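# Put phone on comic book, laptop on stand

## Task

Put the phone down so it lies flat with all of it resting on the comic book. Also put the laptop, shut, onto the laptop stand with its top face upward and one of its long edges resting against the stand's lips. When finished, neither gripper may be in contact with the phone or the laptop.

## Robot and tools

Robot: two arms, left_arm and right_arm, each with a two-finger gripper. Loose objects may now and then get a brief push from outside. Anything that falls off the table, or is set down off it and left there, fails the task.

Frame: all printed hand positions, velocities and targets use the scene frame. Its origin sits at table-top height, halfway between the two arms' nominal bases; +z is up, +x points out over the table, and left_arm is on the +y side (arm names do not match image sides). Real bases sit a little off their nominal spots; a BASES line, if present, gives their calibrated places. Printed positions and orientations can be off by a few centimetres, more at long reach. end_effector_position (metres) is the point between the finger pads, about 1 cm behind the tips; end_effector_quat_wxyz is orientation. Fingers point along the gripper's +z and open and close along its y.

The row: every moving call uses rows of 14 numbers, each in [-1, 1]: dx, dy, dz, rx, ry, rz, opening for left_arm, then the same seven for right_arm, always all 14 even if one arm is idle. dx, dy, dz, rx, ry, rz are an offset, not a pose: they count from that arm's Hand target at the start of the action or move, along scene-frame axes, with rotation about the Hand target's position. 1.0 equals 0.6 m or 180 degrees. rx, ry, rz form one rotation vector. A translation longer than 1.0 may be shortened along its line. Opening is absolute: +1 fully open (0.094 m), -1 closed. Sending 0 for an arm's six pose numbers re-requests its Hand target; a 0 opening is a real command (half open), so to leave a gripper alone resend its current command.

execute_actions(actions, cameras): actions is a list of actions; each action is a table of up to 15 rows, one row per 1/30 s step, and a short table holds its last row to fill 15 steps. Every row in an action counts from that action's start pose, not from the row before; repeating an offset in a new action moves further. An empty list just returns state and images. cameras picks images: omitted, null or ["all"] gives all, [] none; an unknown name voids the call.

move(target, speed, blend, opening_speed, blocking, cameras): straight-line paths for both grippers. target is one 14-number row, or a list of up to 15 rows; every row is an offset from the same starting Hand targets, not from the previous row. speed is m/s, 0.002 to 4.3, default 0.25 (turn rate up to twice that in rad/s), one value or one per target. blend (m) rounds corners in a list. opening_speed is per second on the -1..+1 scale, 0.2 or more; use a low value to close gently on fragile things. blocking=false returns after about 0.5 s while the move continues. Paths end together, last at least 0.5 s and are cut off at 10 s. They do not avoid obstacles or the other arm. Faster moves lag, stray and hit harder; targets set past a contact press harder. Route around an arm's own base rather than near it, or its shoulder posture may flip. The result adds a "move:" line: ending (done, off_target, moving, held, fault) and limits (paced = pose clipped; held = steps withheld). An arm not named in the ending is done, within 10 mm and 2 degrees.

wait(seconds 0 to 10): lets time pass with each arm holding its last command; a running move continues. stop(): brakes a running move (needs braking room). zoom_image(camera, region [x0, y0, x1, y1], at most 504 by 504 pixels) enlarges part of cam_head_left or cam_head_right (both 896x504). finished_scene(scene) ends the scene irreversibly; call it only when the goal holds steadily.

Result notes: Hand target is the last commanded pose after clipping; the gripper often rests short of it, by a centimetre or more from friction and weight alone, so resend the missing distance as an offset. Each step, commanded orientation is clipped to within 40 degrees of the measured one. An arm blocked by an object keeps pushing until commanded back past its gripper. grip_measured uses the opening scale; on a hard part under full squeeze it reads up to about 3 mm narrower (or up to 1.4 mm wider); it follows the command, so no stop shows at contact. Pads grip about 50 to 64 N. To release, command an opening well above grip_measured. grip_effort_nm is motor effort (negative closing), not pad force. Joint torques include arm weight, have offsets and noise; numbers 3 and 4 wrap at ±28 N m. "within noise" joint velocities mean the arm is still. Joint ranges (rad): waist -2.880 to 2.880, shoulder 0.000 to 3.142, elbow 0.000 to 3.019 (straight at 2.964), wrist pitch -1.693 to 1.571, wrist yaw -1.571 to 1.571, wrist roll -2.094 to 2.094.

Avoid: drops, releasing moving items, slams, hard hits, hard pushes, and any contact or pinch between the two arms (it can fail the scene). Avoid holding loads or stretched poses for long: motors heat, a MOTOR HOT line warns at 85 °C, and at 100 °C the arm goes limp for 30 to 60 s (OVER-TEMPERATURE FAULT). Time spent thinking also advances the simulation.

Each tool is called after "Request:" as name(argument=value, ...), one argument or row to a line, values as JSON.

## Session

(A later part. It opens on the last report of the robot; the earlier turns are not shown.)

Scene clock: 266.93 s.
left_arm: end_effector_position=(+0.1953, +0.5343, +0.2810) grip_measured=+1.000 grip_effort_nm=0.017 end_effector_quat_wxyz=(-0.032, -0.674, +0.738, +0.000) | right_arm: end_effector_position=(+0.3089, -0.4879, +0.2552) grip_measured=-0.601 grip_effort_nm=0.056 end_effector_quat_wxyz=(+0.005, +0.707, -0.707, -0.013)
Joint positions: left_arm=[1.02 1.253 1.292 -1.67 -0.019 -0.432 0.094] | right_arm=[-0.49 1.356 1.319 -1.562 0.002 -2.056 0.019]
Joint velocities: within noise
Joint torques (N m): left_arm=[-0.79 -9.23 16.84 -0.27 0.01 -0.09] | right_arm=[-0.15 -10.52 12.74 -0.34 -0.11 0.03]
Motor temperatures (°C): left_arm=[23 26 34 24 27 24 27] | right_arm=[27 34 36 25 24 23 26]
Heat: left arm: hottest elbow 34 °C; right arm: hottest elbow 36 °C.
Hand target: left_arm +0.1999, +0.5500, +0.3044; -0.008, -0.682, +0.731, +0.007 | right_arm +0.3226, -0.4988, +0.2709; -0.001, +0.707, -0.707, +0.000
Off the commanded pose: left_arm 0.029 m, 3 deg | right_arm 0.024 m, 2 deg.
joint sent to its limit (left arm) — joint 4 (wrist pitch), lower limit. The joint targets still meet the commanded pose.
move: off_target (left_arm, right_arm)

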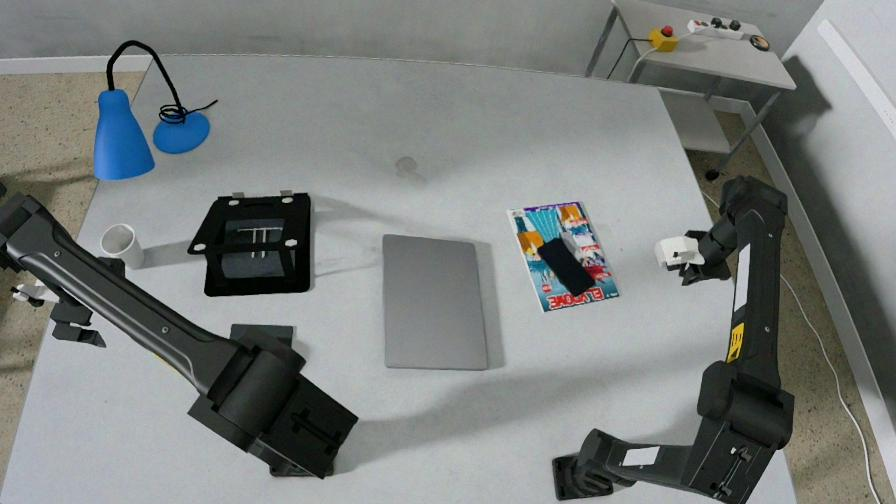

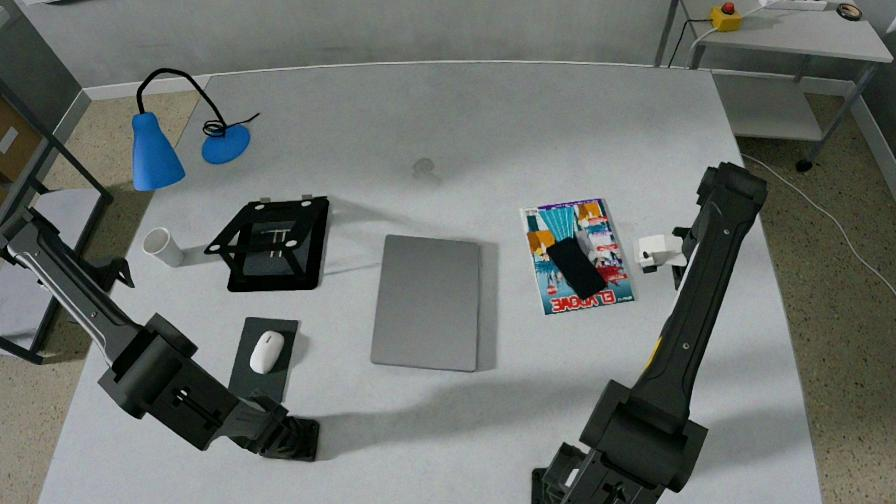

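Request:
move(
  target=[0.333,-0.25,-0.17,0,0,0,0.3,0,0,0,0,0,0,-0.6],
  speed=0.25,
)

Request:
zoom_image(
  camera="cam_head_left",
  region=[180, 170, 330, 310],
)

Request:
zoom_image(
  camera="cam_head_right",
  region=[190, 170, 340, 310],
)

Scene clock: 286.83 s.
left_arm: end_effector_position=(+0.3924, +0.3998, +0.1999) grip_measured=+0.302 grip_effort_nm=-0.081 end_effector_quat_wxyz=(-0.018, -0.681, +0.732, +0.009) | right_arm: end_effector_position=(+0.3089, -0.4879, +0.2552) grip_measured=-0.601 grip_effort_nm=0.056 end_effector_quat_wxyz=(+0.005, +0.708, -0.706, -0.013)
Joint positions: left_arm=[0.38 1.411 1.227 -1.427 -0.004 -1.091 0.061] | right_arm=[-0.49 1.356 1.319 -1.562 0.002 -2.057 0.019]
Joint velocities: within noise
Joint torques (N m): left_arm=[-1.44 -12.51 11.18 0.77 -0.16 -0.05] | right_arm=[-0.21 -10.58 12.74 -0.32 -0.1 0.08]
Motor temperatures (°C): left_arm=[23 26 36 24 27 24 27] | right_arm=[27 33 37 25 24 23 26]
Heat: left arm: hottest elbow 36 °C; right arm: hottest elbow 37 °C.
Hand target: left_arm +0.3997, +0.4000, +0.2024; +0.008, +0.682, -0.731, -0.007 | right_arm +0.3226, -0.4988, +0.2709; -0.001, +0.707, -0.707, +0.001
Off the commanded pose: left_arm 0.008 m, 1 deg | right_arm 0.023 m, 2 deg.
move: off_target (right_arm)

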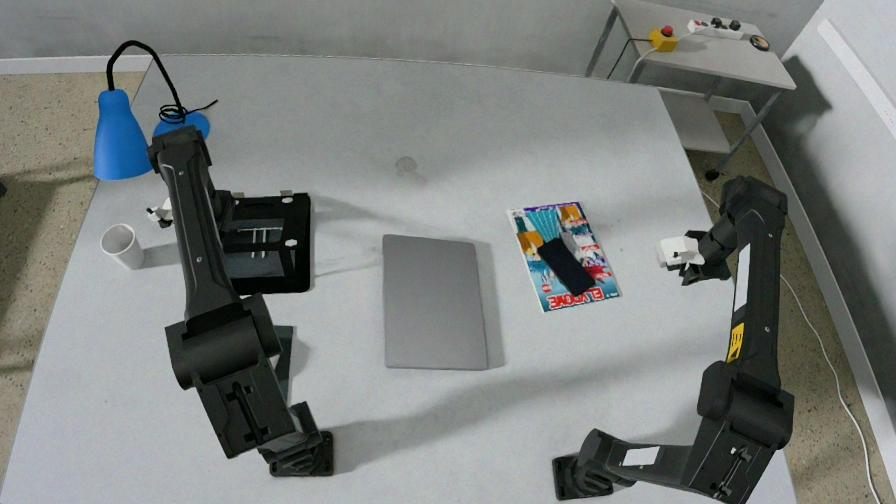

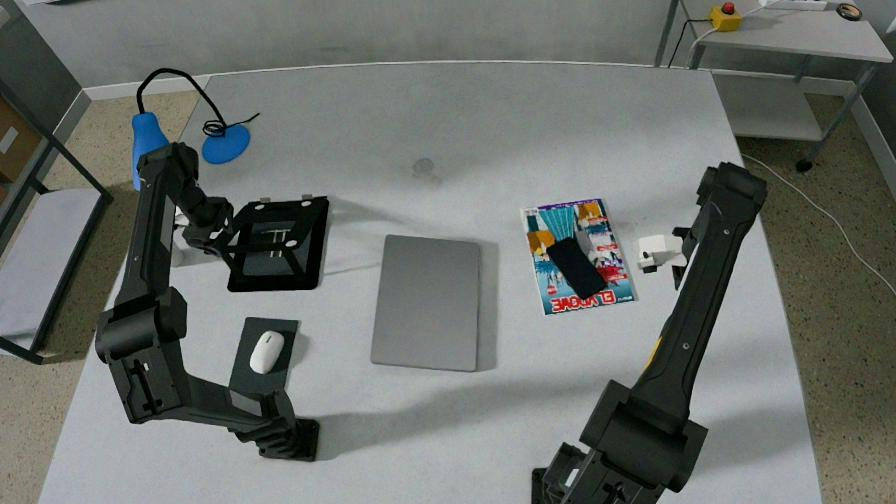

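Scaled by 3.360.

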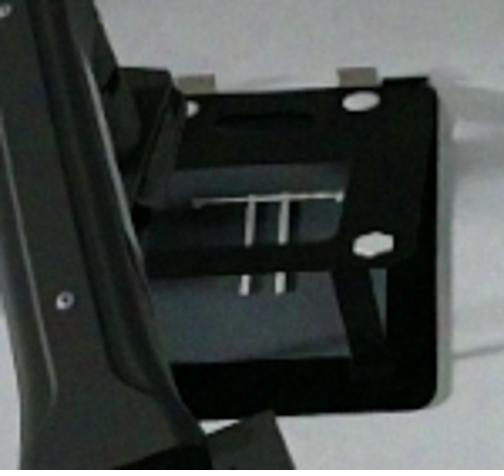

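Scaled by 3.360.

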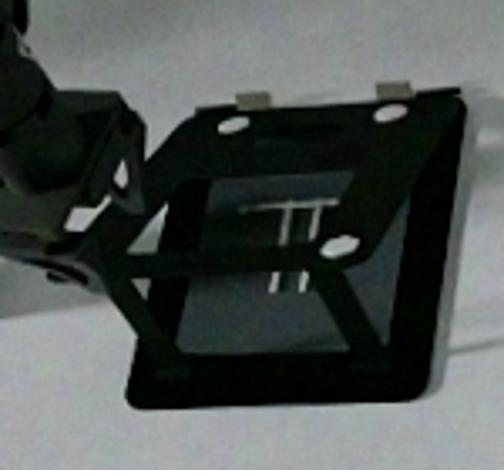

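Request:
move(
  target=[0.042,-0.023,-0.09,0,0,0,0.3,0,0,0,0,0,0,-0.6],
  speed=0.15,
  cameras=["cam_head_left","cam_head_right"],
)

Request:
zoom_image(
  camera="cam_head_left",
  region=[190, 190, 290, 290],
)

Request:
zoom_image(
  camera="cam_head_right",
  region=[190, 190, 290, 290],
)

Scene clock: 295.10 s.
left_arm: end_effector_position=(+0.4220, +0.3902, +0.1509) grip_measured=+0.302 grip_effort_nm=-0.085 end_effector_quat_wxyz=(-0.011, -0.683, +0.730, +0.007) | right_arm: end_effector_position=(+0.3089, -0.4879, +0.2552) grip_measured=-0.601 grip_effort_nm=0.051 end_effector_quat_wxyz=(+0.005, +0.708, -0.706, -0.013)
Joint positions: left_arm=[0.331 1.495 1.185 -1.287 -0.004 -1.144 0.061] | right_arm=[-0.49 1.356 1.319 -1.562 0.002 -2.057 0.019]
Joint velocities: within noise
Joint torques (N m): left_arm=[-2.26 -13.57 9.57 0.66 -0.14 -0.09] | right_arm=[-0.15 -10.58 12.74 -0.35 -0.1 0.09]
Motor temperatures (°C): left_arm=[23 26 36 24 27 24 27] | right_arm=[27 33 38 25 24 23 26]
Heat: left arm: hottest elbow 36 °C; right arm: hottest elbow 38 °C.
Hand target: left_arm +0.4250, +0.3861, +0.1483; +0.008, +0.682, -0.731, -0.007 | right_arm +0.3226, -0.4988, +0.2709; +0.000, +0.707, -0.707, +0.001
Off the commanded pose: left_arm 0.006 m, 0 deg | right_arm 0.024 m, 2 deg.
move: off_target (right_arm)

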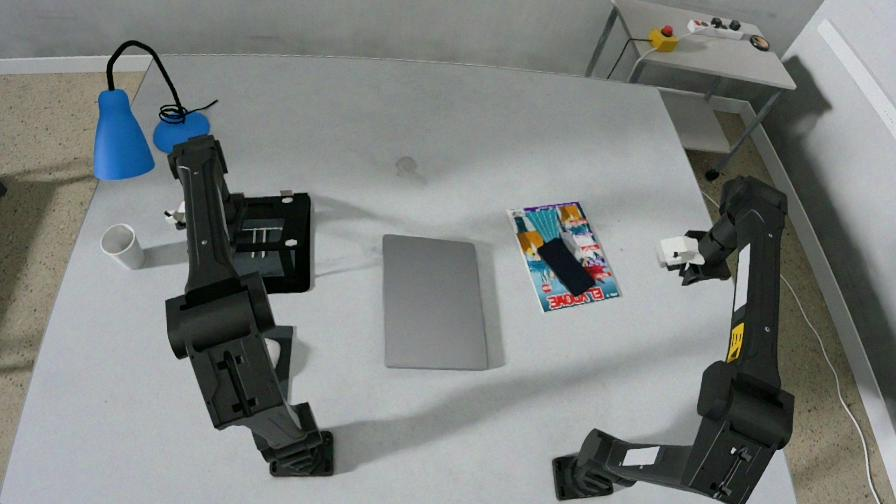

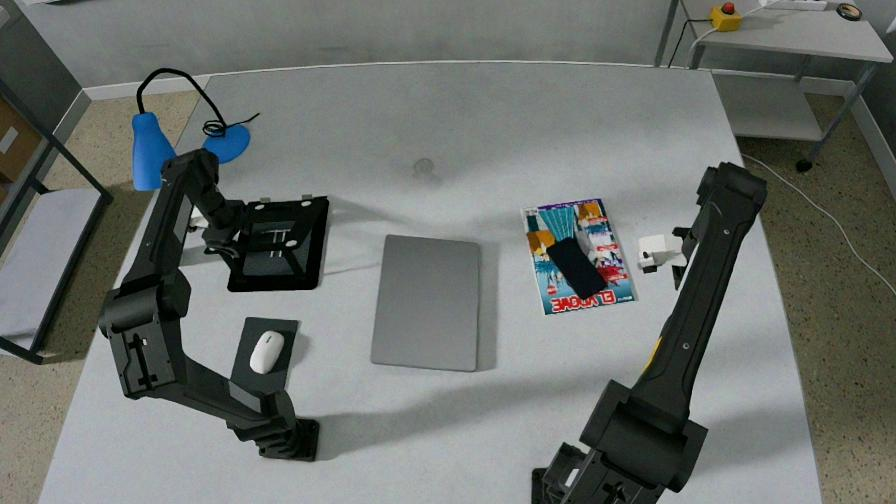

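Scaled by 5.040.

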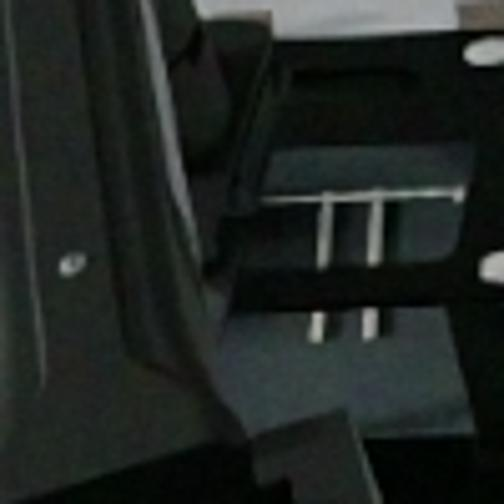

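Scaled by 5.040.

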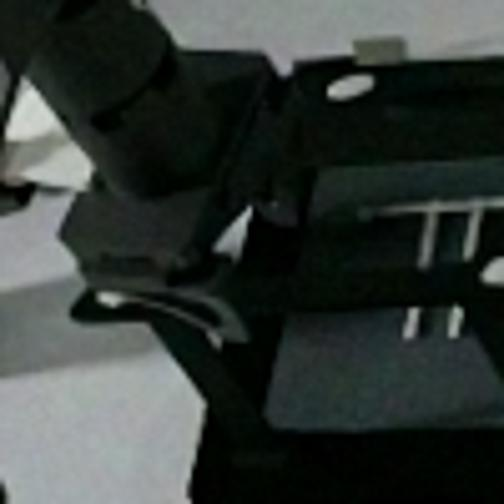

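Request:
move(
  target=[0.02,0,-0.08,0,0,0,0.3,0,0,0,0,0,0,-0.6],
  speed=0.1,
  cameras=["cam_head_left","cam_head_right"],
)

Request:
zoom_image(
  camera="cam_head_left",
  region=[190, 190, 290, 290],
)

Request:
zoom_image(
  camera="cam_head_right",
  region=[200, 200, 280, 280],
)

Scene clock: 301.57 s.
left_arm: end_effector_position=(+0.4275, +0.3922, +0.1084) grip_measured=+0.302 grip_effort_nm=-0.081 end_effector_quat_wxyz=(+0.015, +0.689, -0.725, -0.010) | right_arm: end_effector_position=(+0.3089, -0.4879, +0.2552) grip_measured=-0.601 grip_effort_nm=0.056 end_effector_quat_wxyz=(+0.005, +0.708, -0.706, -0.013)
Joint positions: left_arm=[0.33 1.556 1.134 -1.184 -0.007 -1.162 0.061] | right_arm=[-0.49 1.356 1.319 -1.562 0.002 -2.057 0.019]
Joint velocities: within noise
Joint torques (N m): left_arm=[-3.78 -13.27 9.1 1.42 -0.07 -0.02] | right_arm=[-0.21 -10.58 12.75 -0.34 -0.1 0.09]
Motor temperatures (°C): left_arm=[23 27 35 24 27 24 27] | right_arm=[27 33 38 25 24 23 26]
Heat: left arm: hottest elbow 35 °C; right arm: hottest elbow 38 °C.
Hand target: left_arm +0.4370, +0.3862, +0.1005; +0.008, +0.682, -0.731, -0.007 | right_arm +0.3226, -0.4988, +0.2709; +0.000, +0.707, -0.707, +0.001
Off the commanded pose: left_arm 0.014 m, 1 deg | right_arm 0.024 m, 2 deg.
move: off_target (left_arm, right_arm)

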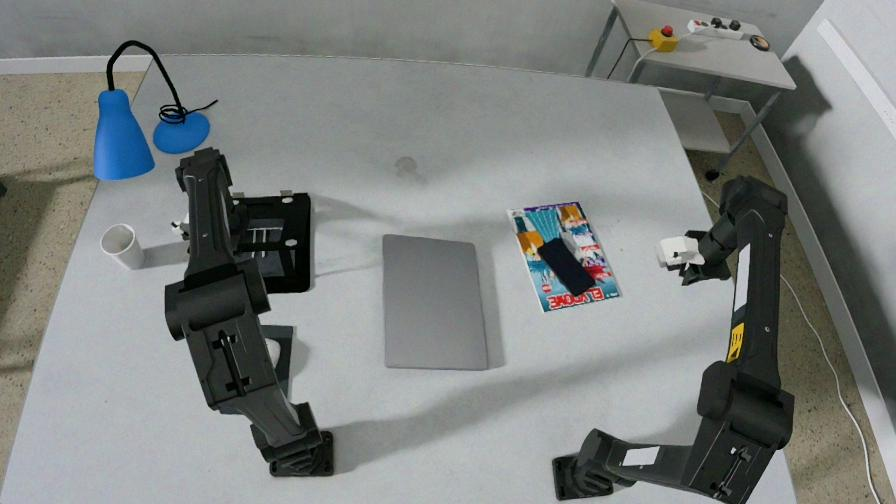

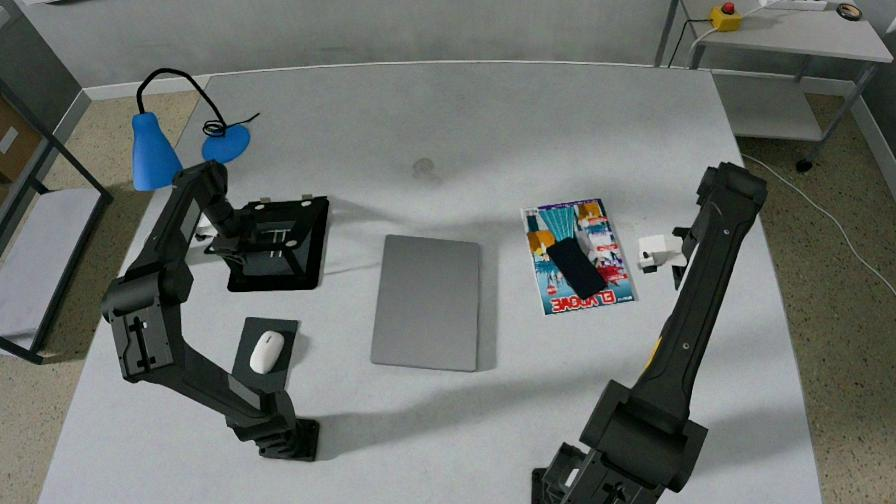

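Scaled by 5.040.

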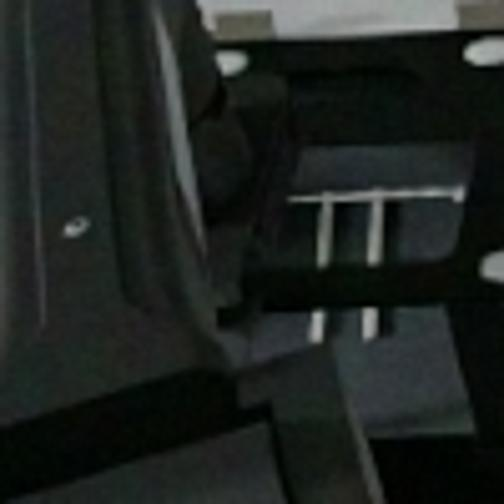

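Scaled by 6.300.

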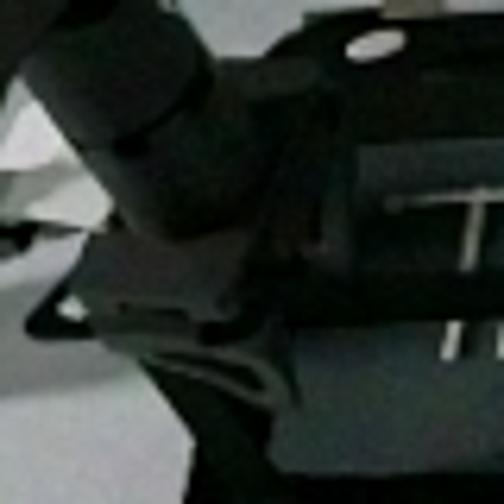

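Request:
move(
  target=[
    [0.01,0,0.05,0,0,0,0.3,0,0,0,0,0,0,-0.6],
    [0.033,0,0.05,0,0,0,0.4,0,0,0,0,0,0,-0.6],
    [0.033,0,-0.01,0,0,0,0.4,0,0,0,0,0,0,-0.6],
  ],
  speed=0.1,
  cameras=["cam_head_left","cam_head_right"],
)

Request:
zoom_image(
  camera="cam_head_left",
  region=[190, 190, 290, 290],
)

Request:
zoom_image(
  camera="cam_head_right",
  region=[200, 200, 280, 280],
)

Scene clock: 308.30 s.
left_arm: end_effector_position=(+0.4404, +0.3878, +0.0982) grip_measured=+0.399 grip_effort_nm=0.090 end_effector_quat_wxyz=(+0.021, +0.688, -0.725, -0.013) | right_arm: end_effector_position=(+0.3089, -0.4879, +0.2552) grip_measured=-0.601 grip_effort_nm=0.056 end_effector_quat_wxyz=(+0.005, +0.708, -0.706, -0.013)
Joint positions: left_arm=[0.31 1.602 1.161 -1.179 -0.007 -1.179 0.066] | right_arm=[-0.49 1.356 1.319 -1.562 0.002 -2.057 0.019]
Joint velocities: within noise
Joint torques (N m): left_arm=[-2.43 -13.27 10.76 1.59 -0.03 0.01] | right_arm=[-0.15 -10.64 12.74 -0.32 -0.1 0.09]
Motor temperatures (°C): left_arm=[23 27 35 24 27 24 27] | right_arm=[27 33 39 25 24 23 26]
Heat: left arm: hottest elbow 35 °C; right arm: hottest elbow 39 °C.
Hand target: left_arm +0.4568, +0.3862, +0.0944; +0.008, +0.682, -0.731, -0.007 | right_arm +0.3226, -0.4988, +0.2709; +0.000, +0.707, -0.707, +0.001
Off the commanded pose: left_arm 0.017 m, 2 deg | right_arm 0.024 m, 2 deg.
move: off_target (left_arm, right_arm); target 2's new opening was sent with left_arm's hand 0.036 m and 3 deg from that target

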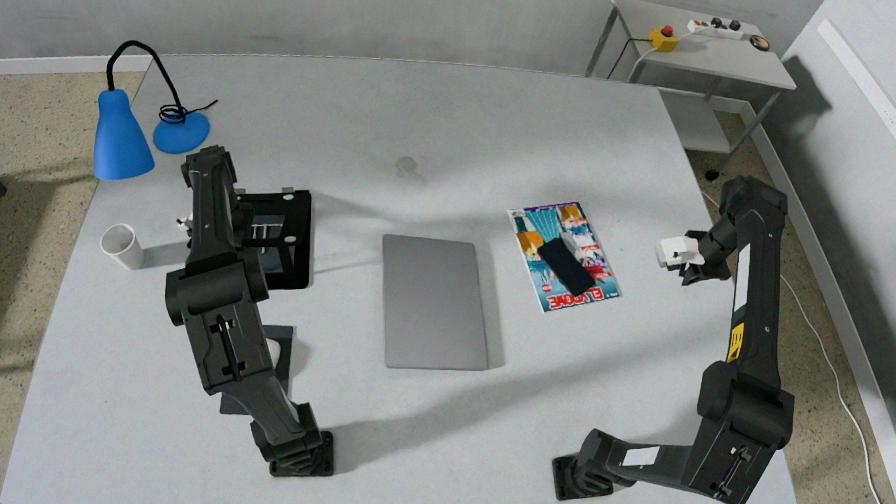

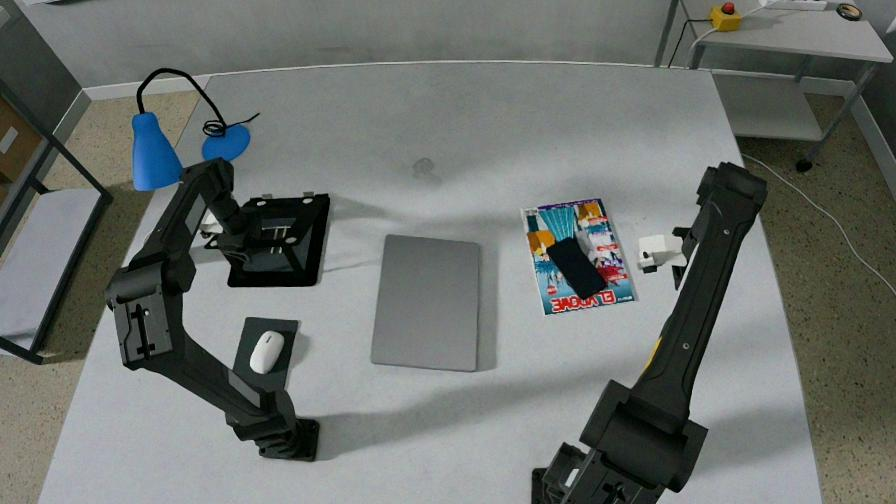

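Scaled by 5.040.

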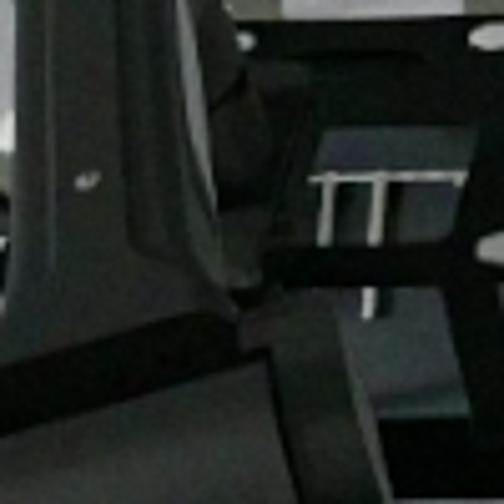

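Scaled by 6.300.

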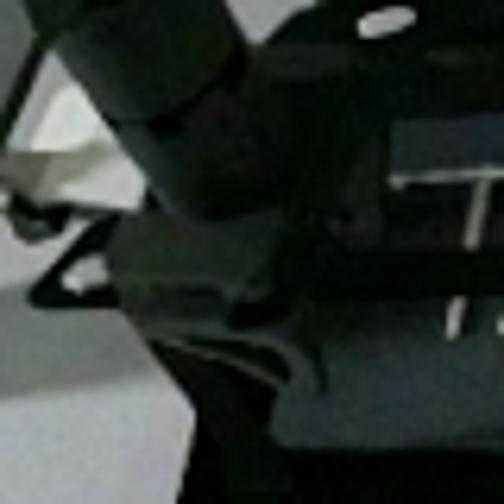

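Request:
move(
  target=[-0.02,0,0,0,0,0,-0.9,0,0,0,0,0,0,-0.6],
  speed=0.05,
  opening_speed=0.5,
  cameras=["cam_head_left","cam_head_right"],
)

Request:
zoom_image(
  camera="cam_head_left",
  region=[190, 190, 290, 290],
)

Request:
zoom_image(
  camera="cam_head_right",
  region=[200, 200, 280, 280],
)

Scene clock: 315.07 s.
left_arm: end_effector_position=(+0.4440, +0.3897, +0.0953) grip_measured=-0.400 grip_effort_nm=-1.009 end_effector_quat_wxyz=(+0.010, +0.700, -0.714, -0.010) | right_arm: end_effector_position=(+0.3089, -0.4879, +0.2552) grip_measured=-0.601 grip_effort_nm=0.056 end_effector_quat_wxyz=(+0.005, +0.708, -0.706, -0.013)
Joint positions: left_arm=[0.31 1.601 1.152 -1.148 -0.01 -1.211 0.028] | right_arm=[-0.49 1.356 1.319 -1.562 0.002 -2.057 0.019]
Joint velocities: within noise
Joint torques (N m): left_arm=[-2.2 -15.38 8.85 0.58 0.12 0.42] | right_arm=[-0.15 -10.64 12.74 -0.34 -0.1 0.08]
Motor temperatures (°C): left_arm=[23 27 35 24 27 24 27] | right_arm=[27 33 39 25 24 23 26]
Heat: left arm: hottest elbow 35 °C; right arm: hottest elbow 39 °C.
Hand target: left_arm +0.4448, +0.3862, +0.0945; +0.008, +0.682, -0.731, -0.007 | right_arm +0.3226, -0.4988, +0.2709; +0.000, +0.707, -0.707, +0.001
Off the commanded pose: left_arm 0.004 m, 3 deg | right_arm 0.024 m, 2 deg.
move: off_target (left_arm, right_arm)

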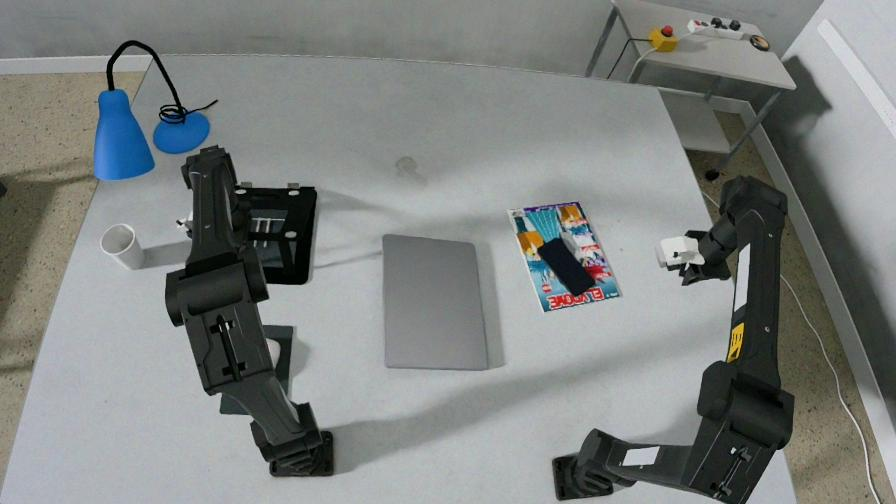

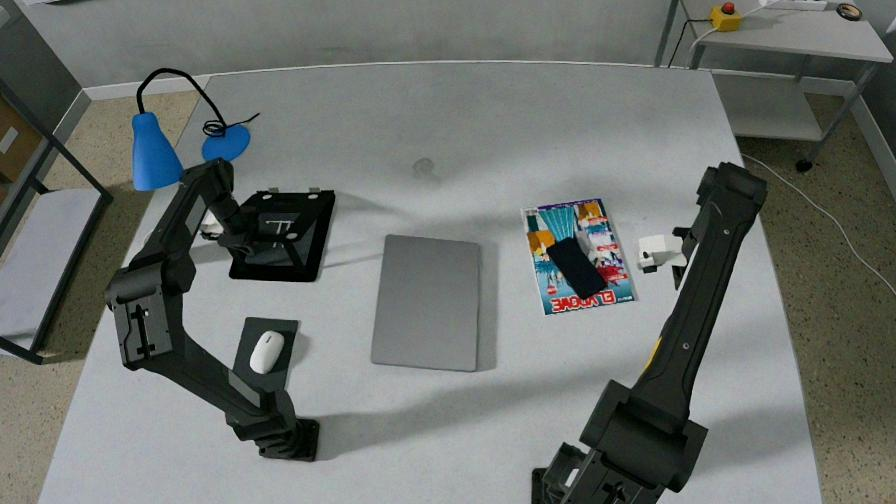

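Scaled by 5.040.

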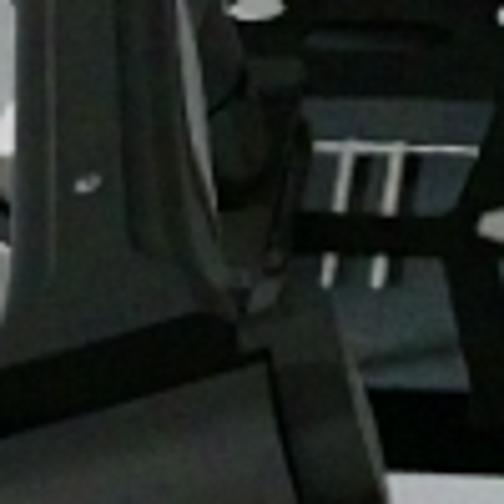

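Scaled by 6.300.

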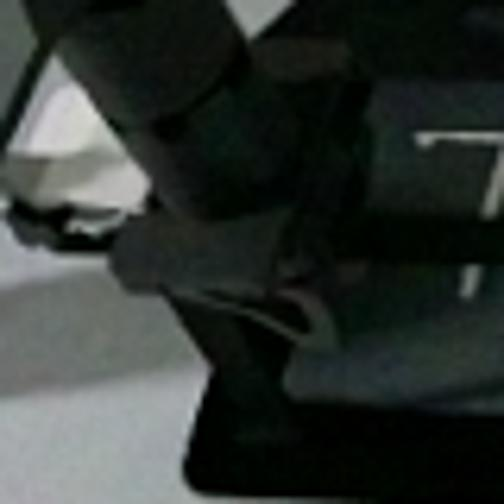

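Request:
move(
  target=[
    [0,0,0.017,0,0,0,-0.9,0,0,0,0,0,0,-0.6],
    [-0.041,0.023,0.02,0,0,-0.478,-0.9,0,0,0,0,0,0,-0.6],
  ],
  speed=0.1,
  cameras=["cam_head_left","cam_head_right"],
)

Scene clock: 336.53 s.
left_arm: end_effector_position=(+0.4260, +0.3981, +0.0964) grip_measured=-0.416 grip_effort_nm=-1.009 end_effector_quat_wxyz=(-0.010, -0.013, +1.000, +0.009) | right_arm: end_effector_position=(+0.3089, -0.4879, +0.2552) grip_measured=-0.601 grip_effort_nm=0.056 end_effector_quat_wxyz=(+0.005, +0.708, -0.706, -0.013)
Joint positions: left_arm=[0.337 1.557 1.102 -1.128 -0.025 0.339 0.027] | right_arm=[-0.49 1.356 1.319 -1.562 0.002 -2.057 0.019]
Joint velocities: within noise
Joint torques (N m): left_arm=[-0.21 -16.38 8.44 0.1 0.07 0.29] | right_arm=[-0.26 -10.7 12.72 -0.31 -0.09 0.09]
Motor temperatures (°C): left_arm=[23 27 34 24 27 24 28] | right_arm=[27 33 40 25 24 23 26]
Heat: left arm: hottest elbow 34 °C; right arm: hottest elbow 40 °C.
Hand target: left_arm +0.4201, +0.4001, +0.1065; -0.002, +0.000, +1.000, +0.010 | right_arm +0.3226, -0.4988, +0.2709; +0.000, +0.707, -0.707, +0.001
Off the commanded pose: left_arm 0.012 m, 2 deg | right_arm 0.024 m, 2 deg.
move: off_target (left_arm, right_arm)

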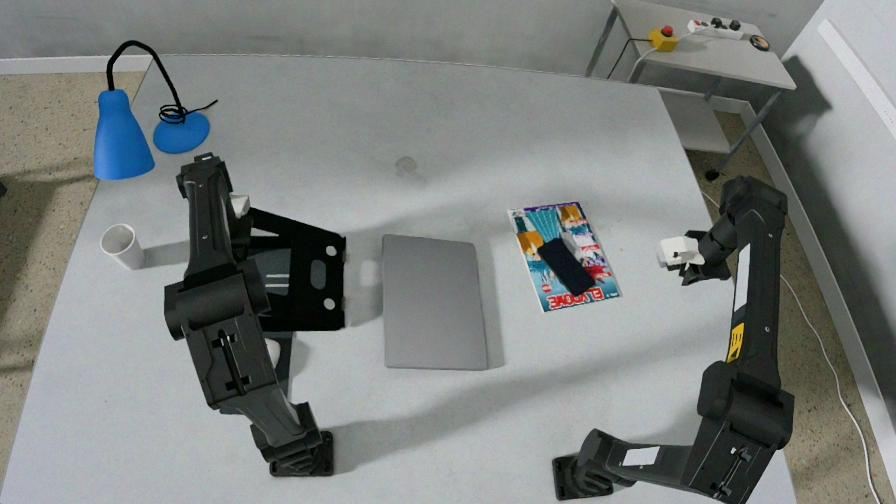

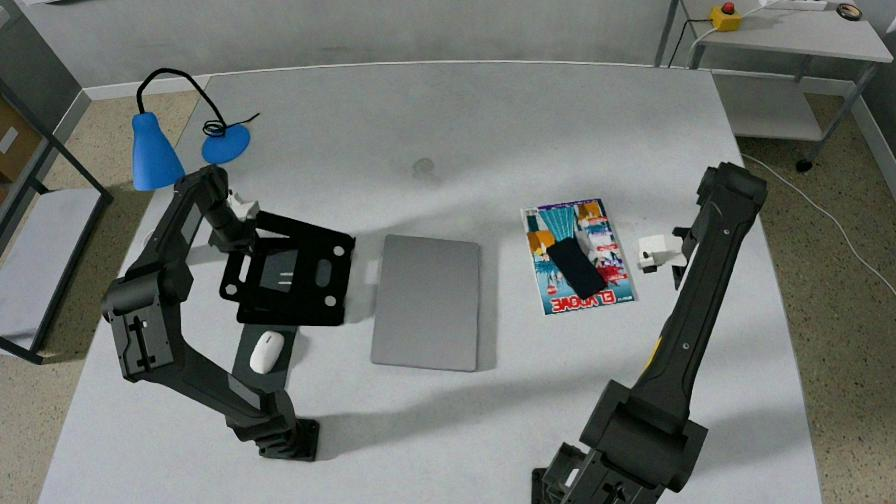

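Request:
move(
  target=[0.005,0,-0.02,0,0,0,-0.9,0,0,0,0,0,0,-0.6],
  speed=0.05,
  cameras=[],
)

Request:
move(
  target=[
    [0,0,0,0,0,0,0.1,0,0,0,0,0,0,-0.6],
    [0,0,0.2,0,0,0,0.1,0,0,0,0,0,0,-0.6],
  ],
  speed=0.1,
  opening_speed=0.8,
)

Request:
zoom_image(
  camera="cam_head_left",
  region=[210, 190, 370, 350],
)

Request:
zoom_image(
  camera="cam_head_right",
  region=[210, 190, 370, 350],
)

Scene clock: 342.77 s.
left_arm: end_effector_position=(+0.4274, +0.3986, +0.0953) grip_measured=-0.416 grip_effort_nm=-1.009 end_effector_quat_wxyz=(-0.005, -0.012, +1.000, +0.011) | right_arm: end_effector_position=(+0.3089, -0.4879, +0.2552) grip_measured=-0.601 grip_effort_nm=0.051 end_effector_quat_wxyz=(+0.005, +0.708, -0.706, -0.013)
Joint positions: left_arm=[0.337 1.556 1.098 -1.115 -0.025 0.342 0.027] | right_arm=[-0.49 1.356 1.319 -1.562 0.002 -2.057 0.019]
Joint velocities: within noise
Joint torques (N m): left_arm=[-0.79 -15.97 7.87 0.79 0.12 0.29] | right_arm=[-0.21 -10.64 12.74 -0.32 -0.1 0.09]
Motor temperatures (°C): left_arm=[23 27 33 24 27 24 28] | right_arm=[27 33 41 25 24 23 26]
Heat: left arm: hottest elbow 33 °C; right arm: hottest elbow 41 °C.
Hand target: left_arm +0.4231, +0.4000, +0.0944; -0.002, +0.000, +1.000, +0.010 | right_arm +0.3226, -0.4988, +0.2709; +0.000, +0.707, -0.707, +0.001
Off the commanded pose: left_arm 0.005 m, 1 deg | right_arm 0.024 m, 2 deg.
move: off_target (right_arm)
No camera images: "cameras" was empty.

Scene clock: 346.27 s.
left_arm: end_effector_position=(+0.4062, +0.3904, +0.1849) grip_measured=+0.098 grip_effort_nm=0.120 end_effector_quat_wxyz=(-0.034, +0.001, +0.999, -0.001) | right_arm: end_effector_position=(+0.3089, -0.4879, +0.2552) grip_measured=-0.601 grip_effort_nm=0.051 end_effector_quat_wxyz=(+0.005, +0.708, -0.706, -0.013)
Joint positions: left_arm=[0.337 1.458 1.235 -1.412 -0.023 0.367 0.052] | right_arm=[-0.49 1.356 1.319 -1.562 0.002 -2.057 0.019]
Joint velocities: within noise
Joint torques (N m): left_arm=[-1.14 -14.27 16.32 -0.05 0.03 0.06] | right_arm=[-0.21 -10.52 12.72 -0.34 -0.1 0.08]
Motor temperatures (°C): left_arm=[23 27 34 24 27 24 28] | right_arm=[27 33 41 25 24 23 26]
Heat: left arm: hottest elbow 34 °C; right arm: hottest elbow 41 °C.
Hand target: left_arm +0.4230, +0.4001, +0.2144; -0.002, +0.000, +1.000, +0.010 | right_arm +0.3226, -0.4988, +0.2709; +0.000, +0.707, -0.707, +0.001
Off the commanded pose: left_arm 0.035 m, 4 deg | right_arm 0.024 m, 2 deg.
move: off_target (left_arm, right_arm)

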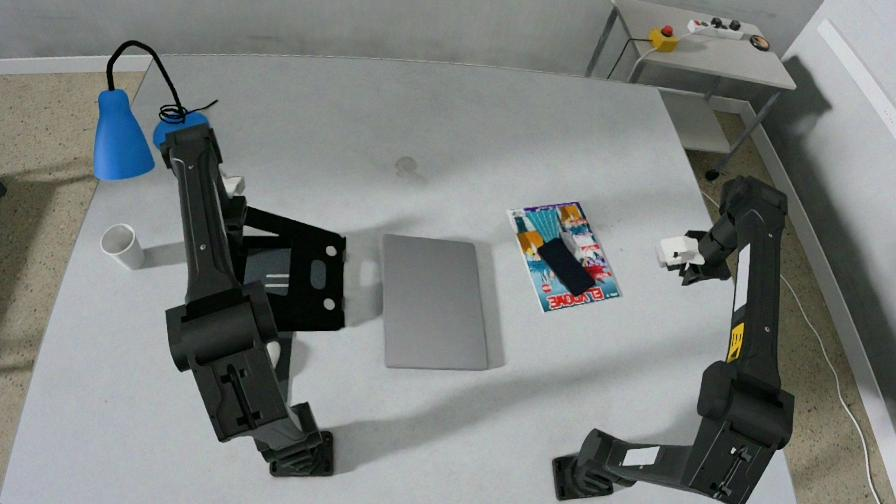

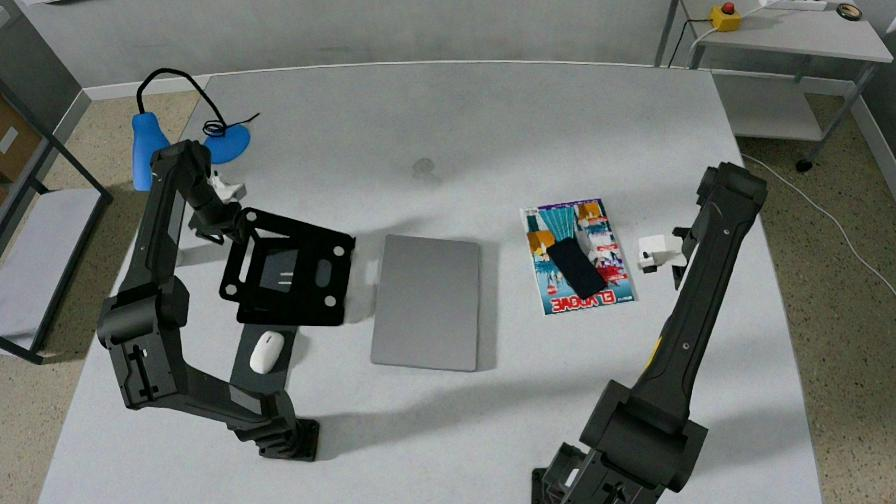

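Scaled by 3.150.

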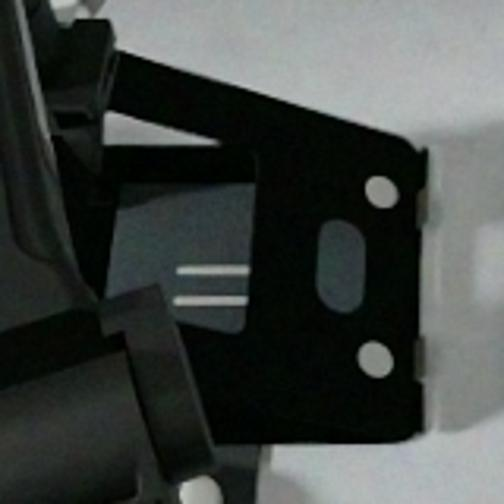

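Scaled by 3.150.

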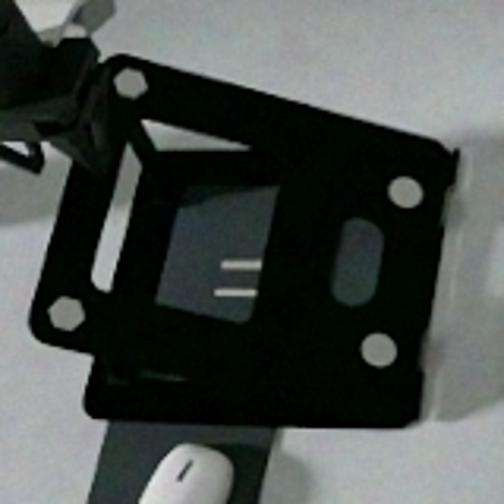

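Request:
move(
  target=[
    [-0.138,-0.3,0.03,-0.087,-0.087,-0.484,0.1,0,0.2,0,0.111,0,0.011,1],
    [-0.138,-0.433,-0.107,-0.087,-0.087,-0.484,1,0.029,0.465,-0.2,0.111,0,0.011,1],
  ],
  speed=0.25,
  blend=[0.03,0],
)

Request:
zoom_image(
  camera="cam_head_left",
  region=[330, 210, 530, 390],
)

Request:
zoom_image(
  camera="cam_head_right",
  region=[330, 210, 530, 390],
)

Scene clock: 363.80 s.
left_arm: end_effector_position=(+0.3416, +0.1443, +0.1565) grip_measured=+0.997 grip_effort_nm=0.129 end_effector_quat_wxyz=(+0.133, +0.682, +0.710, -0.112) | right_arm: end_effector_position=(+0.3423, -0.2232, +0.1636) grip_measured=+0.999 grip_effort_nm=0.066 end_effector_quat_wxyz=(-0.133, +0.709, -0.683, -0.114)
Joint positions: left_arm=[-0.157 1.17 0.867 -1.183 0.341 1.388 0.094] | right_arm=[0.069 1.339 1.031 -1.213 -0.35 -1.524 0.094]
Joint velocities: within noise
Joint torques (N m): left_arm=[-2.9 -7.94 9.24 0.83 0.15 -0.06] | right_arm=[1.14 -10.11 6.98 0.53 -0.17 0.22]
Motor temperatures (°C): left_arm=[23 27 36 24 27 24 27] | right_arm=[27 33 42 25 24 23 25]
Heat: left arm: hottest elbow 36 °C; right arm: hottest elbow 42 °C.
Hand target: left_arm +0.3403, +0.1402, +0.1501; +0.129, +0.684, +0.709, -0.115 | right_arm +0.3401, -0.2198, +0.1510; -0.123, +0.708, -0.684, -0.122
Off the commanded pose: left_arm 0.008 m, 1 deg | right_arm 0.013 m, 1 deg.
move: off_target (right_arm)

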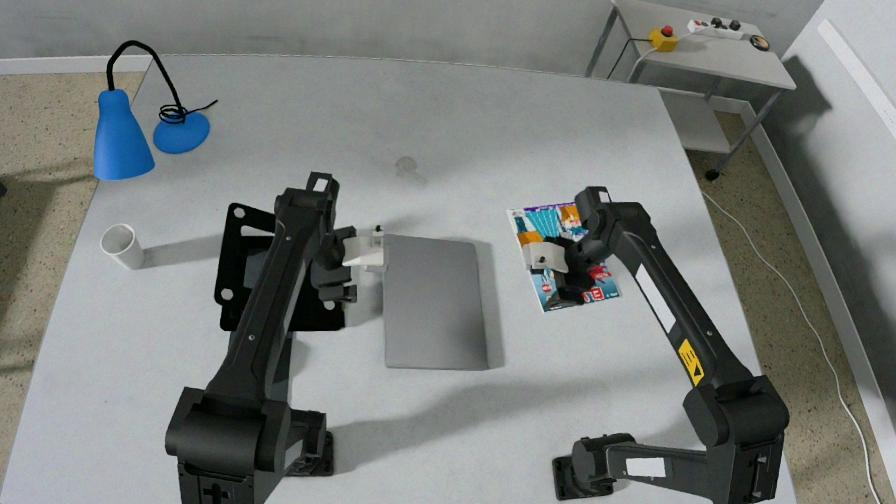

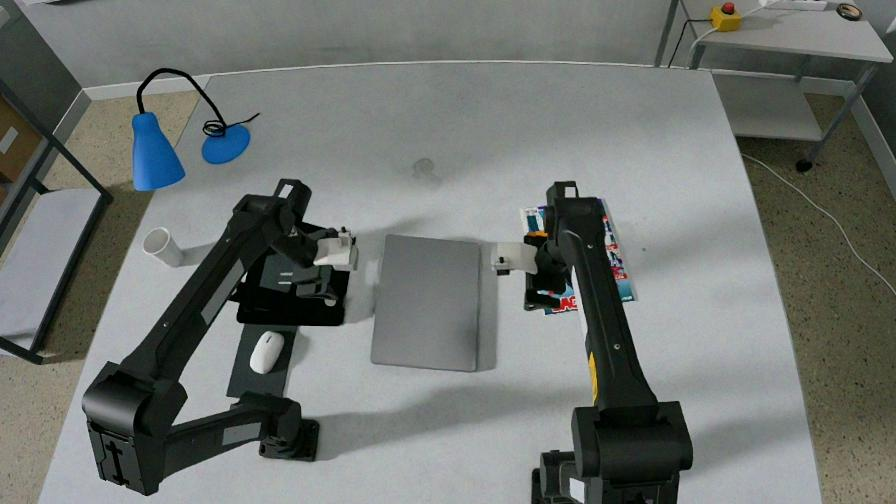

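Scaled by 2.520.

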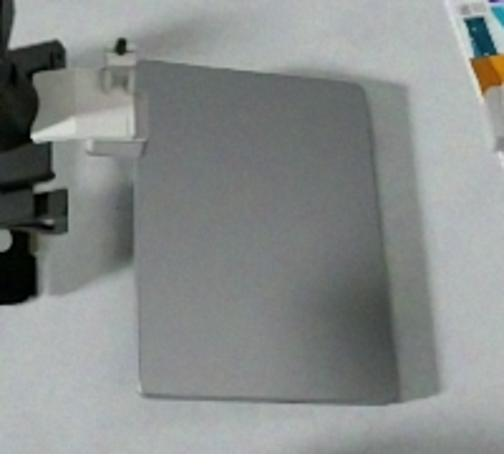

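Scaled by 2.520.

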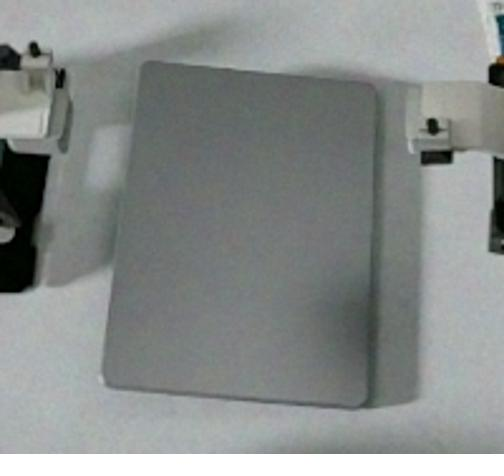

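Request:
move(
  target=[
    [-0.05,0.008,-0.1,0,0,0,1,-0.05,0.04,-0.1,0,0,0,1],
    [-0.05,0.008,-0.21,0,0,0,1,-0.05,0.06,-0.21,0,0,0,1],
  ],
  speed=0.15,
  blend=[0.02,0],
)

Request:
zoom_image(
  camera="cam_head_left",
  region=[330, 210, 530, 390],
)

Request:
zoom_image(
  camera="cam_head_right",
  region=[330, 210, 530, 390],
)

Scene clock: 371.07 s.
left_arm: end_effector_position=(+0.3123, +0.1481, +0.0287) grip_measured=+0.998 grip_effort_nm=0.129 end_effector_quat_wxyz=(+0.132, +0.682, +0.711, -0.114) | right_arm: end_effector_position=(+0.3142, -0.1875, +0.0337) grip_measured=+0.999 grip_effort_nm=0.071 end_effector_quat_wxyz=(-0.131, +0.707, -0.685, -0.118)
Joint positions: left_arm=[-0.157 1.293 0.581 -0.779 0.341 1.387 0.094] | right_arm=[0.177 1.462 0.763 -0.792 -0.345 -1.407 0.094]
Joint velocities: within noise
Joint torques (N m): left_arm=[-2.37 -7.88 7.45 0.95 0.16 -0.07] | right_arm=[1.38 -10.58 5.85 0.72 -0.18 0.18]
Motor temperatures (°C): left_arm=[23 27 35 24 27 24 27] | right_arm=[27 33 41 25 24 23 25]
Heat: left arm: hottest elbow 35 °C; right arm: hottest elbow 41 °C.
Hand target: left_arm +0.3103, +0.1450, +0.0241; +0.129, +0.684, +0.709, -0.115 | right_arm +0.3100, -0.1839, +0.0249; -0.123, +0.708, -0.684, -0.122
Off the commanded pose: left_arm 0.006 m, 0 deg | right_arm 0.010 m, 1 deg.
move: done

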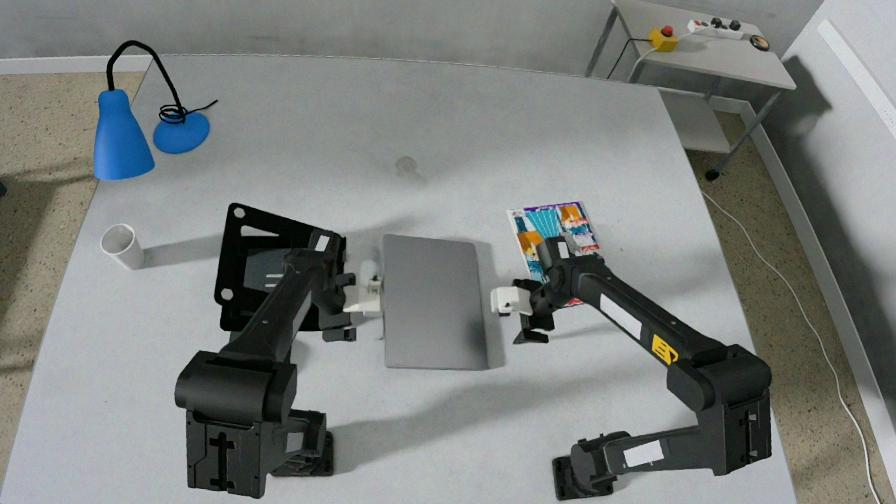

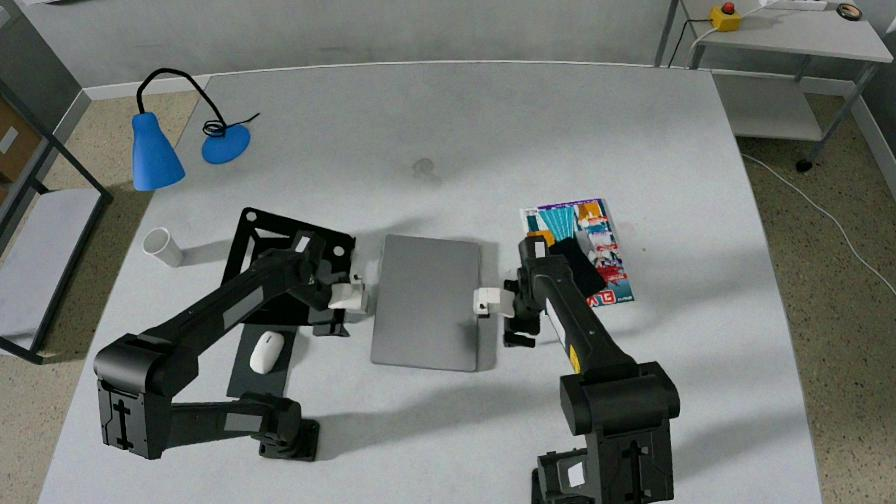

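Scaled by 2.520.

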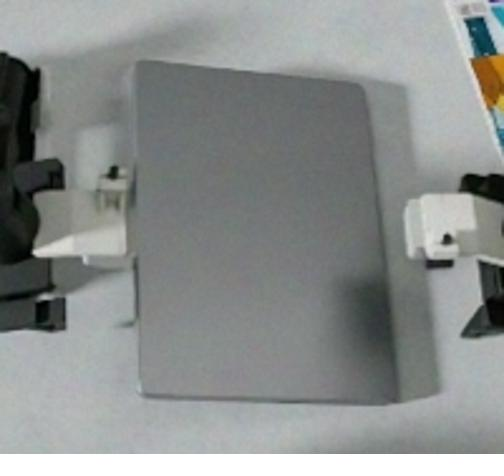

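Scaled by 2.520.

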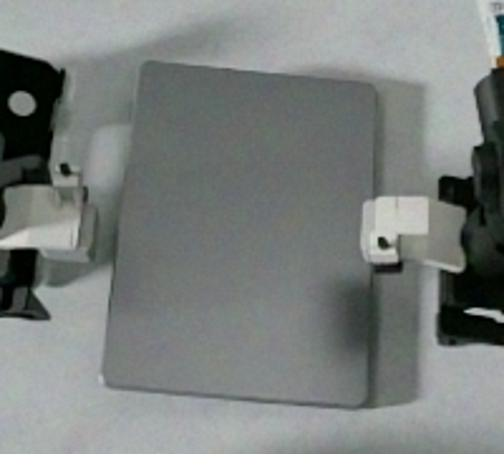

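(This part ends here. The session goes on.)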